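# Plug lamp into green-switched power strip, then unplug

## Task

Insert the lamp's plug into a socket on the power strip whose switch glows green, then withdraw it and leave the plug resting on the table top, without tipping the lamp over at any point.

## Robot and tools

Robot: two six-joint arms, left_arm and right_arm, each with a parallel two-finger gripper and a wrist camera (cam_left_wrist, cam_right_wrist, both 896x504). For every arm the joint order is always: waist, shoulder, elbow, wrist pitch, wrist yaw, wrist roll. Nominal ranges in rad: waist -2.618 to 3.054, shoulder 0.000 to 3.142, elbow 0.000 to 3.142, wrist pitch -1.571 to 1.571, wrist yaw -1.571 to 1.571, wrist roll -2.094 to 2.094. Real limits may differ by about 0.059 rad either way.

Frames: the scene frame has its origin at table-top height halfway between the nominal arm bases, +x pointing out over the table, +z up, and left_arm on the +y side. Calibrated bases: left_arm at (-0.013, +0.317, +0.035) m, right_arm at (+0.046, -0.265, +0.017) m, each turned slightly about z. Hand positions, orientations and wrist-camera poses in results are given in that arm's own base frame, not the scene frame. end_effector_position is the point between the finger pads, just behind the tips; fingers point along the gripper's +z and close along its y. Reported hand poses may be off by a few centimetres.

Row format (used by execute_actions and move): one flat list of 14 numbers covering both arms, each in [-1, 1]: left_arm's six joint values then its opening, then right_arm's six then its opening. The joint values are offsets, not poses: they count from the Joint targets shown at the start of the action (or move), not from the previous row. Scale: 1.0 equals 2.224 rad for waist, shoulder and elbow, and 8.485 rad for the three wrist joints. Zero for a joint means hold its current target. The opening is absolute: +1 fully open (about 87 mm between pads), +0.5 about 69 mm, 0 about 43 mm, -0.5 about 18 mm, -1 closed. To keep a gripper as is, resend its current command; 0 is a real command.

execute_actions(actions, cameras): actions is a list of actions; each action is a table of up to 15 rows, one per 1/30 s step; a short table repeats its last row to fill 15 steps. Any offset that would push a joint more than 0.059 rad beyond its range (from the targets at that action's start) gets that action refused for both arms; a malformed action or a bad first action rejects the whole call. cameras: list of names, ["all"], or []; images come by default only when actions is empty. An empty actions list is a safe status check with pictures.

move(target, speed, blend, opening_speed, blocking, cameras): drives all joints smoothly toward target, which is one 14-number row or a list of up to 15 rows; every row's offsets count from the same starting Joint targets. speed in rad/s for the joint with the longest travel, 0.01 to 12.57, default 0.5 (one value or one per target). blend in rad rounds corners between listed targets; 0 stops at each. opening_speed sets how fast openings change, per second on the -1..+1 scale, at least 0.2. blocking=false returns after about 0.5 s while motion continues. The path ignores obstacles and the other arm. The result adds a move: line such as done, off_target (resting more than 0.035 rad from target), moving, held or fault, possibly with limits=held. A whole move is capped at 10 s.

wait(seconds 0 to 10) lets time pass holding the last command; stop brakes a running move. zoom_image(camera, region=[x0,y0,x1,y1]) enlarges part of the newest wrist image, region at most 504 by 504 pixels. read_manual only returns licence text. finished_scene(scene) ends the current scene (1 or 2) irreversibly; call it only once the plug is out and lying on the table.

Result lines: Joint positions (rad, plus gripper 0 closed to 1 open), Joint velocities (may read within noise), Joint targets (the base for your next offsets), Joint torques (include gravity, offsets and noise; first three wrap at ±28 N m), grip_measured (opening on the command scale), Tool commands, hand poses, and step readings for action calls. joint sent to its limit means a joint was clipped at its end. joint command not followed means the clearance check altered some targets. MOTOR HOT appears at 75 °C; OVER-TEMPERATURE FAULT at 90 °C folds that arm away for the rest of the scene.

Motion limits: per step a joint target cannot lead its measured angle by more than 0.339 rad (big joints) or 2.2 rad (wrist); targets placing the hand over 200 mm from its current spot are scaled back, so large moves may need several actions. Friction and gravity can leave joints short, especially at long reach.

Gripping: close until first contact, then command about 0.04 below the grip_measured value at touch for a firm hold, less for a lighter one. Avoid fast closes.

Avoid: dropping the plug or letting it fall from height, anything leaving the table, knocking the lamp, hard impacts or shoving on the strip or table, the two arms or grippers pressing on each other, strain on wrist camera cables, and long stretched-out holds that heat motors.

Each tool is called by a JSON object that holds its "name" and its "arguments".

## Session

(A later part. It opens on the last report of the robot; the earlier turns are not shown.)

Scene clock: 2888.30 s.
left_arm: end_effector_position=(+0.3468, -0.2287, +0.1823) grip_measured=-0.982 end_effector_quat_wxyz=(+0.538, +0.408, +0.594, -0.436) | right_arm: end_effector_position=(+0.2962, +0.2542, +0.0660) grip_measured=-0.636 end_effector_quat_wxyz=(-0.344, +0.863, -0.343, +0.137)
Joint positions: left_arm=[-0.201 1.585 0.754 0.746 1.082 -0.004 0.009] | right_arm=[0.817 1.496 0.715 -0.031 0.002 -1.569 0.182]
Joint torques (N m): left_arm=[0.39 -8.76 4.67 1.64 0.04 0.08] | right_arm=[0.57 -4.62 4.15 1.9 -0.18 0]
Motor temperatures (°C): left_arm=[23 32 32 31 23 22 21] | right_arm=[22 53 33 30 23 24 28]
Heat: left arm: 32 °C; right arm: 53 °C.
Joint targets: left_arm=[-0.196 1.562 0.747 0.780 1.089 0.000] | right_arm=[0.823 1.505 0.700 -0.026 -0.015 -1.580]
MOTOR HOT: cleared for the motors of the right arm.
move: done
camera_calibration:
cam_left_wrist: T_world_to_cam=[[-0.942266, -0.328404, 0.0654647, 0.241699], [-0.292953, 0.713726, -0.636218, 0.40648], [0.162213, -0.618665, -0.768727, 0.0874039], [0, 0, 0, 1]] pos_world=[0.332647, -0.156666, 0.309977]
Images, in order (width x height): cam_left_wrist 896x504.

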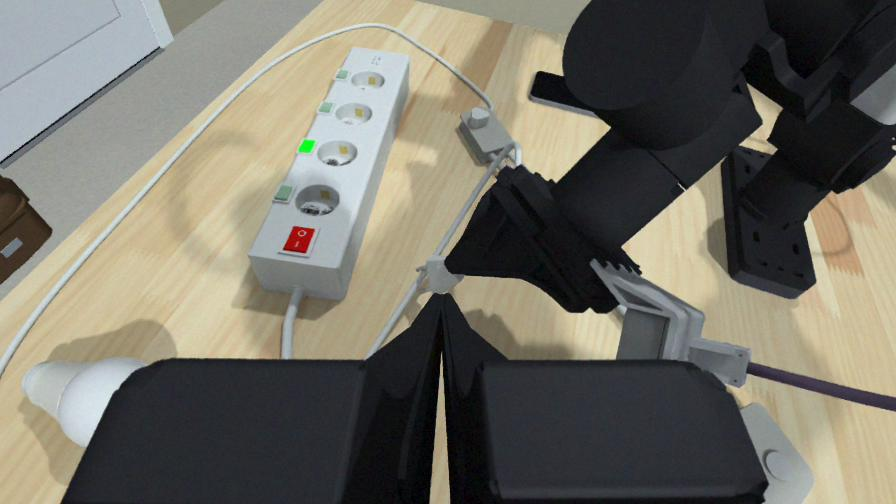

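{"name": "move", "arguments": {"target": [[0,0,0.0899,-0.0236,0,0,-1, 0,0,0,0,0,0,-0.77],[0,0,0.0899,-0.0236,0,0,-1, 0.1142,0.0971,0.0522,0.0463,0.0385,0.0613,-0.77]], "speed": 0.25, "cameras": ["all"]}}

Scene clock: 3019.63 s.
left_arm: end_effector_position=(+0.3662, -0.2328, +0.2181) grip_measured=-0.982 end_effector_quat_wxyz=(+0.535, +0.408, +0.596, -0.438) | right_arm: end_effector_position=(+0.2852, +0.3431, +0.0772) grip_measured=-0.636 end_effector_quat_wxyz=(-0.479, +0.725, -0.478, +0.129)
Joint positions: left_arm=[-0.201 1.585 0.922 0.57 1.083 -0.004 0.009] | right_arm=[1.072 1.708 0.791 0.356 0.298 -1.07 0.182]
Joint torques (N m): left_arm=[0.5 -9.44 7.45 1.42 0.05 0.06] | right_arm=[0.53 -6.02 7.66 2.26 0.26 0.23]
Motor temperatures (°C): left_arm=[23 32 32 33 23 22 21] | right_arm=[22 43 32 32 24 24 28]
Heat: left arm: 33 °C; right arm: 43 °C.
Joint targets: left_arm=[-0.196 1.562 0.947 0.579 1.089 0.000] | right_arm=[1.077 1.721 0.816 0.367 0.312 -1.060]
move: done
camera_calibration:
cam_left_wrist: T_world_to_cam=[[-0.942234, -0.327051, 0.0723374, 0.255093], [-0.296809, 0.715135, -0.63284, 0.438824], [0.15524, -0.617754, -0.770896, 0.11238], [0, 0, 0, 1]] pos_world=[0.353158, -0.160967, 0.345886]
cam_right_wrist: T_world_to_cam=[[0.572616, 0.100844, 0.813598, -0.261255], [-0.171183, -0.955823, 0.238953, 0.377744], [0.801753, -0.276102, -0.530057, 0.0504184], [0, 0, 0, 1]] pos_world=[0.173839, 0.401323, 0.149018]

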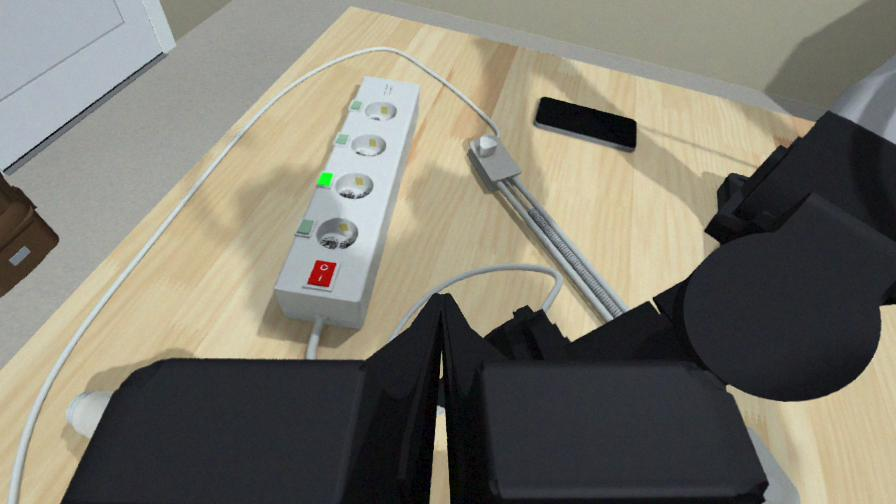

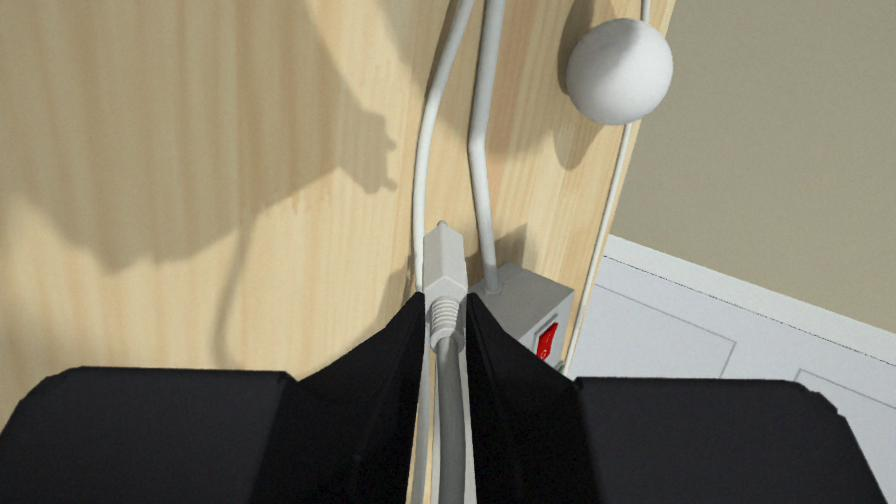

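{"name": "move", "arguments": {"target": [0,0,0,0,0,0,-1, 0,0.0562,-0.0459,0.0218,0,0,-0.77], "speed": 0.12, "cameras": ["cam_right_wrist"]}}

Scene clock: 3035.93 s.
left_arm: end_effector_position=(+0.3662, -0.2328, +0.2181) grip_measured=-0.982 end_effector_quat_wxyz=(+0.535, +0.408, +0.596, -0.438) | right_arm: end_effector_position=(+0.2864, +0.3431, +0.0399) grip_measured=-0.636 end_effector_quat_wxyz=(-0.483, +0.722, -0.479, +0.132)
Joint positions: left_arm=[-0.201 1.585 0.922 0.57 1.083 -0.004 0.009] | right_arm=[1.072 1.83 0.731 0.549 0.305 -1.069 0.182]
Joint torques (N m): left_arm=[0.43 -9.35 7.41 1.46 0.03 0.05] | right_arm=[0.43 -6.16 3.18 2.21 0.18 0.24]
Heat: left arm: 33 °C; right arm: 44 °C.
Joint targets: left_arm=[-0.196 1.562 0.947 0.579 1.089 0.000] | right_arm=[1.077 1.846 0.714 0.552 0.312 -1.060]
move: done
camera_calibration:
cam_right_wrist: T_world_to_cam=[[0.567183, 0.0913, 0.818515, -0.227027], [-0.178563, -0.956565, 0.230432, 0.389542], [0.804001, -0.276854, -0.526245, 0.0291929], [0, 0, 0, 1]] pos_world=[0.174853, 0.401432, 0.111425]
Images, in order (width x height): cam_right_wrist 896x504.

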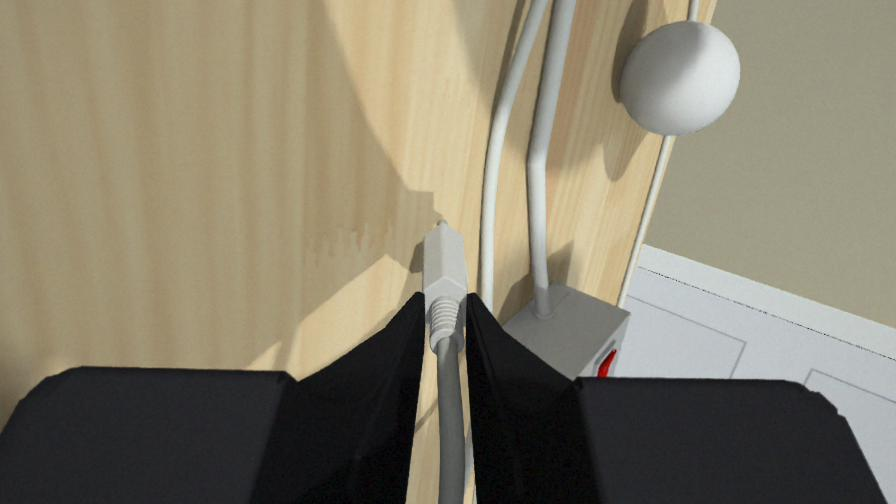

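{"name": "move", "arguments": {"target": [0,0,0,0,0,0,-1, 0,0.0096,-0.0029,0.00327,0,0,-0.77], "speed": 0.05, "cameras": ["cam_right_wrist"]}}

Scene clock: 3042.97 s.
left_arm: end_effector_position=(+0.3662, -0.2328, +0.2181) grip_measured=-0.982 end_effector_quat_wxyz=(+0.535, +0.408, +0.596, -0.438) | right_arm: end_effector_position=(+0.2885, +0.3458, +0.0391) grip_measured=-0.636 end_effector_quat_wxyz=(-0.490, +0.716, -0.478, +0.133)
Joint positions: left_arm=[-0.201 1.585 0.922 0.57 1.083 -0.004 0.009] | right_arm=[1.072 1.849 0.731 0.586 0.308 -1.069 0.182]
Joint torques (N m): left_arm=[0.46 -9.2 7.35 1.48 0.01 0.05] | right_arm=[0.47 -5.94 2.52 2.1 0.16 0.25]
Heat: left arm: 34 °C; right arm: 44 °C.
Joint targets: left_arm=[-0.196 1.562 0.947 0.579 1.089 0.000] | right_arm=[1.077 1.867 0.708 0.579 0.312 -1.060]
move: done
camera_calibration:
cam_right_wrist: T_world_to_cam=[[0.558856, 0.0769715, 0.825685, -0.220641], [-0.184039, -0.959341, 0.213996, 0.395921], [0.808585, -0.271551, -0.521968, 0.0244872], [0, 0, 0, 1]] pos_world=[0.176372, 0.403456, 0.110236]
Images, in order (width x height): cam_right_wrist 896x504.

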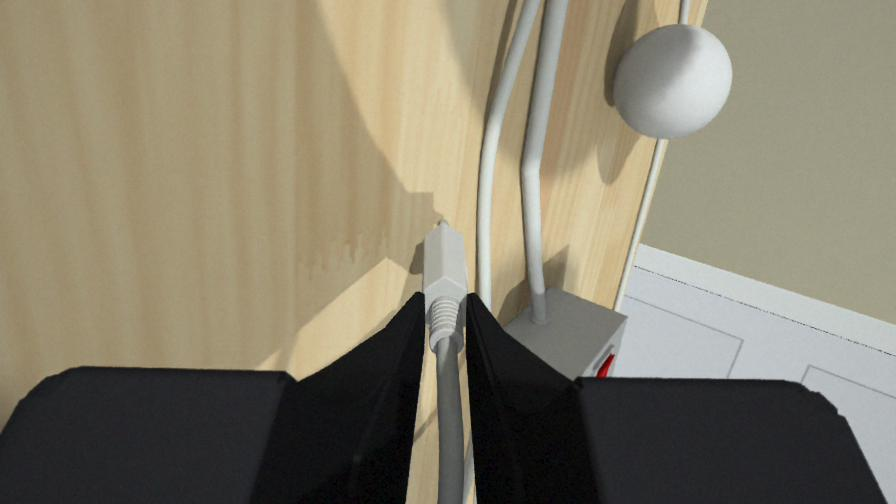

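{"name": "move", "arguments": {"target": [0,0,0,0,0,0,-1, 0,0,0,0,0,0,-0.45], "speed": 0.05, "opening_speed": 0.2, "cameras": ["cam_right_wrist"]}}

Scene clock: 3056.97 s.
left_arm: end_effector_position=(+0.3662, -0.2328, +0.2181) grip_measured=-0.982 end_effector_quat_wxyz=(+0.535, +0.408, +0.596, -0.438) | right_arm: end_effector_position=(+0.2870, +0.3430, +0.0339) grip_measured=-0.450 end_effector_quat_wxyz=(-0.485, +0.720, -0.479, +0.133)
Joint positions: left_arm=[-0.201 1.585 0.922 0.57 1.083 -0.004 0.009] | right_arm=[1.072 1.855 0.722 0.586 0.308 -1.069 0.275]
Joint torques (N m): left_arm=[0.35 -9.11 7.32 1.4 0.03 0.08] | right_arm=[0.49 -6.5 3.21 2.09 0.16 0.24]
Heat: left arm: 34 °C; right arm: 44 °C.
Joint targets: left_arm=[-0.196 1.562 0.947 0.579 1.089 0.000] | right_arm=[1.077 1.867 0.708 0.579 0.312 -1.060]
move: done
camera_calibration:
cam_right_wrist: T_world_to_cam=[[0.56424, 0.0868953, 0.821025, -0.220141], [-0.182614, -0.95668, 0.226752, 0.392229], [0.805162, -0.277873, -0.523929, 0.0254345], [0, 0, 0, 1]] pos_world=[0.17536, 0.401434, 0.105129]
Images, in order (width x height): cam_right_wrist 896x504.

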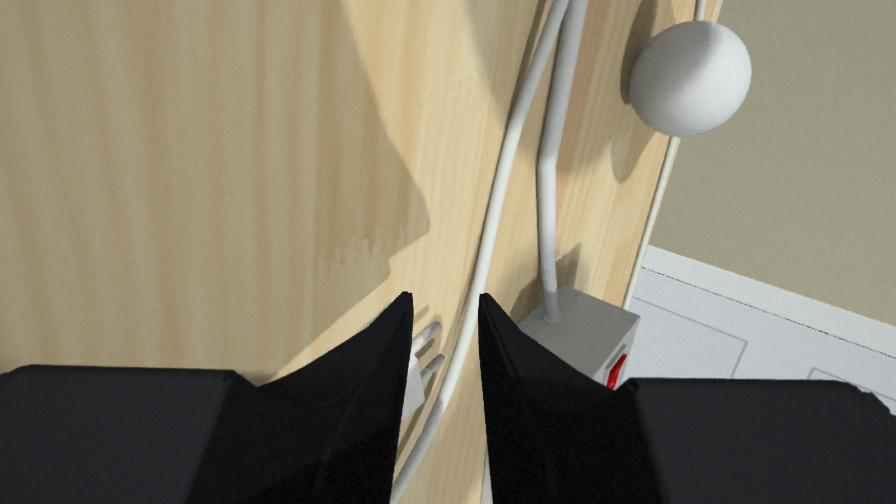

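{"name": "zoom_image", "arguments": {"camera": "cam_right_wrist", "region": [340, 260, 540, 460]}}

Scaled by 2.520.

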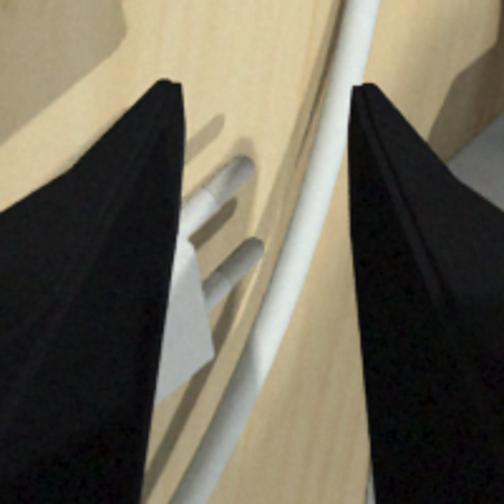

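{"name": "move", "arguments": {"target": [0,0,0,0,0,0,-1, 0,-0.1043,0.0661,-0.0390,0,0,-0.45], "speed": 0.15, "cameras": ["all"]}}

Scene clock: 3097.83 s.
left_arm: end_effector_position=(+0.3662, -0.2328, +0.2181) grip_measured=-0.982 end_effector_quat_wxyz=(+0.535, +0.408, +0.596, -0.438) | right_arm: end_effector_position=(+0.2871, +0.3432, +0.1014) grip_measured=-0.450 end_effector_quat_wxyz=(-0.485, +0.720, -0.479, +0.133)
Joint positions: left_arm=[-0.201 1.585 0.922 0.57 1.083 -0.004 0.009] | right_arm=[1.072 1.653 0.831 0.275 0.308 -1.069 0.275]
Joint torques (N m): left_arm=[0.59 -9.42 7.36 1.4 0.07 0.1] | right_arm=[0.5 -8.76 7.72 1.88 0.16 0.25]
Heat: left arm: 36 °C; right arm: 46 °C.
Joint targets: left_arm=[-0.196 1.562 0.947 0.579 1.089 0.000] | right_arm=[1.077 1.635 0.855 0.248 0.312 -1.060]
move: done
camera_calibration:
cam_left_wrist: T_world_to_cam=[[-0.942234, -0.327051, 0.0723374, 0.255093], [-0.296809, 0.715135, -0.63284, 0.438824], [0.15524, -0.617754, -0.770896, 0.11238], [0, 0, 0, 1]] pos_world=[0.353158, -0.160967, 0.345886]
cam_right_wrist: T_world_to_cam=[[0.56424, 0.0868953, 0.821025, -0.275634], [-0.182614, -0.95668, 0.226752, 0.377133], [0.805162, -0.277873, -0.523929, 0.0607748], [0, 0, 0, 1]] pos_world=[0.17546, 0.401634, 0.172629]

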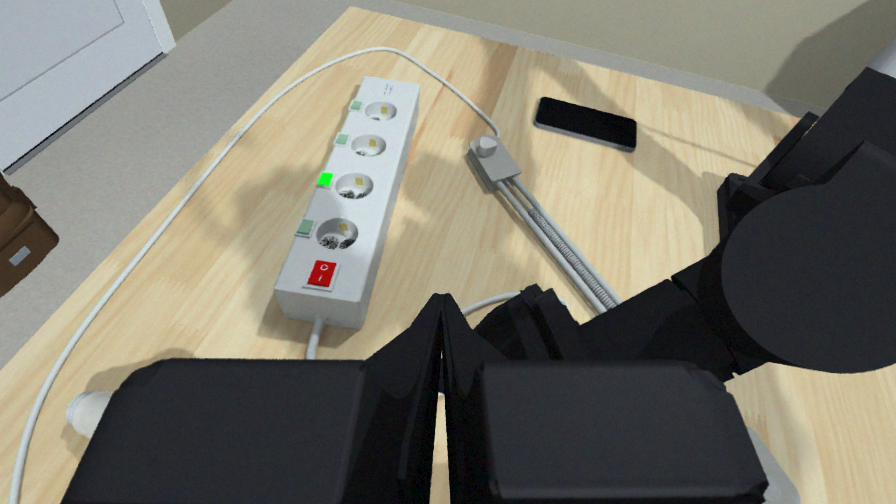

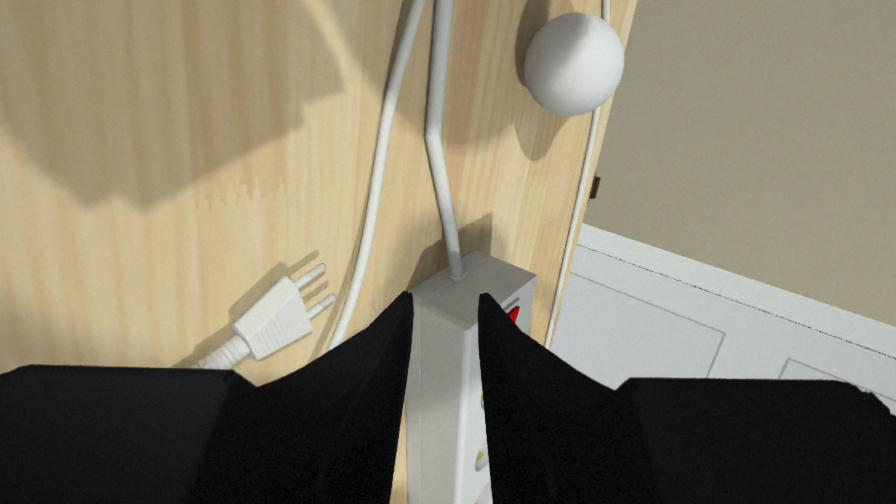

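{"name": "finished_scene", "arguments": {"scene": 2}}

The scene is finished: the task was done.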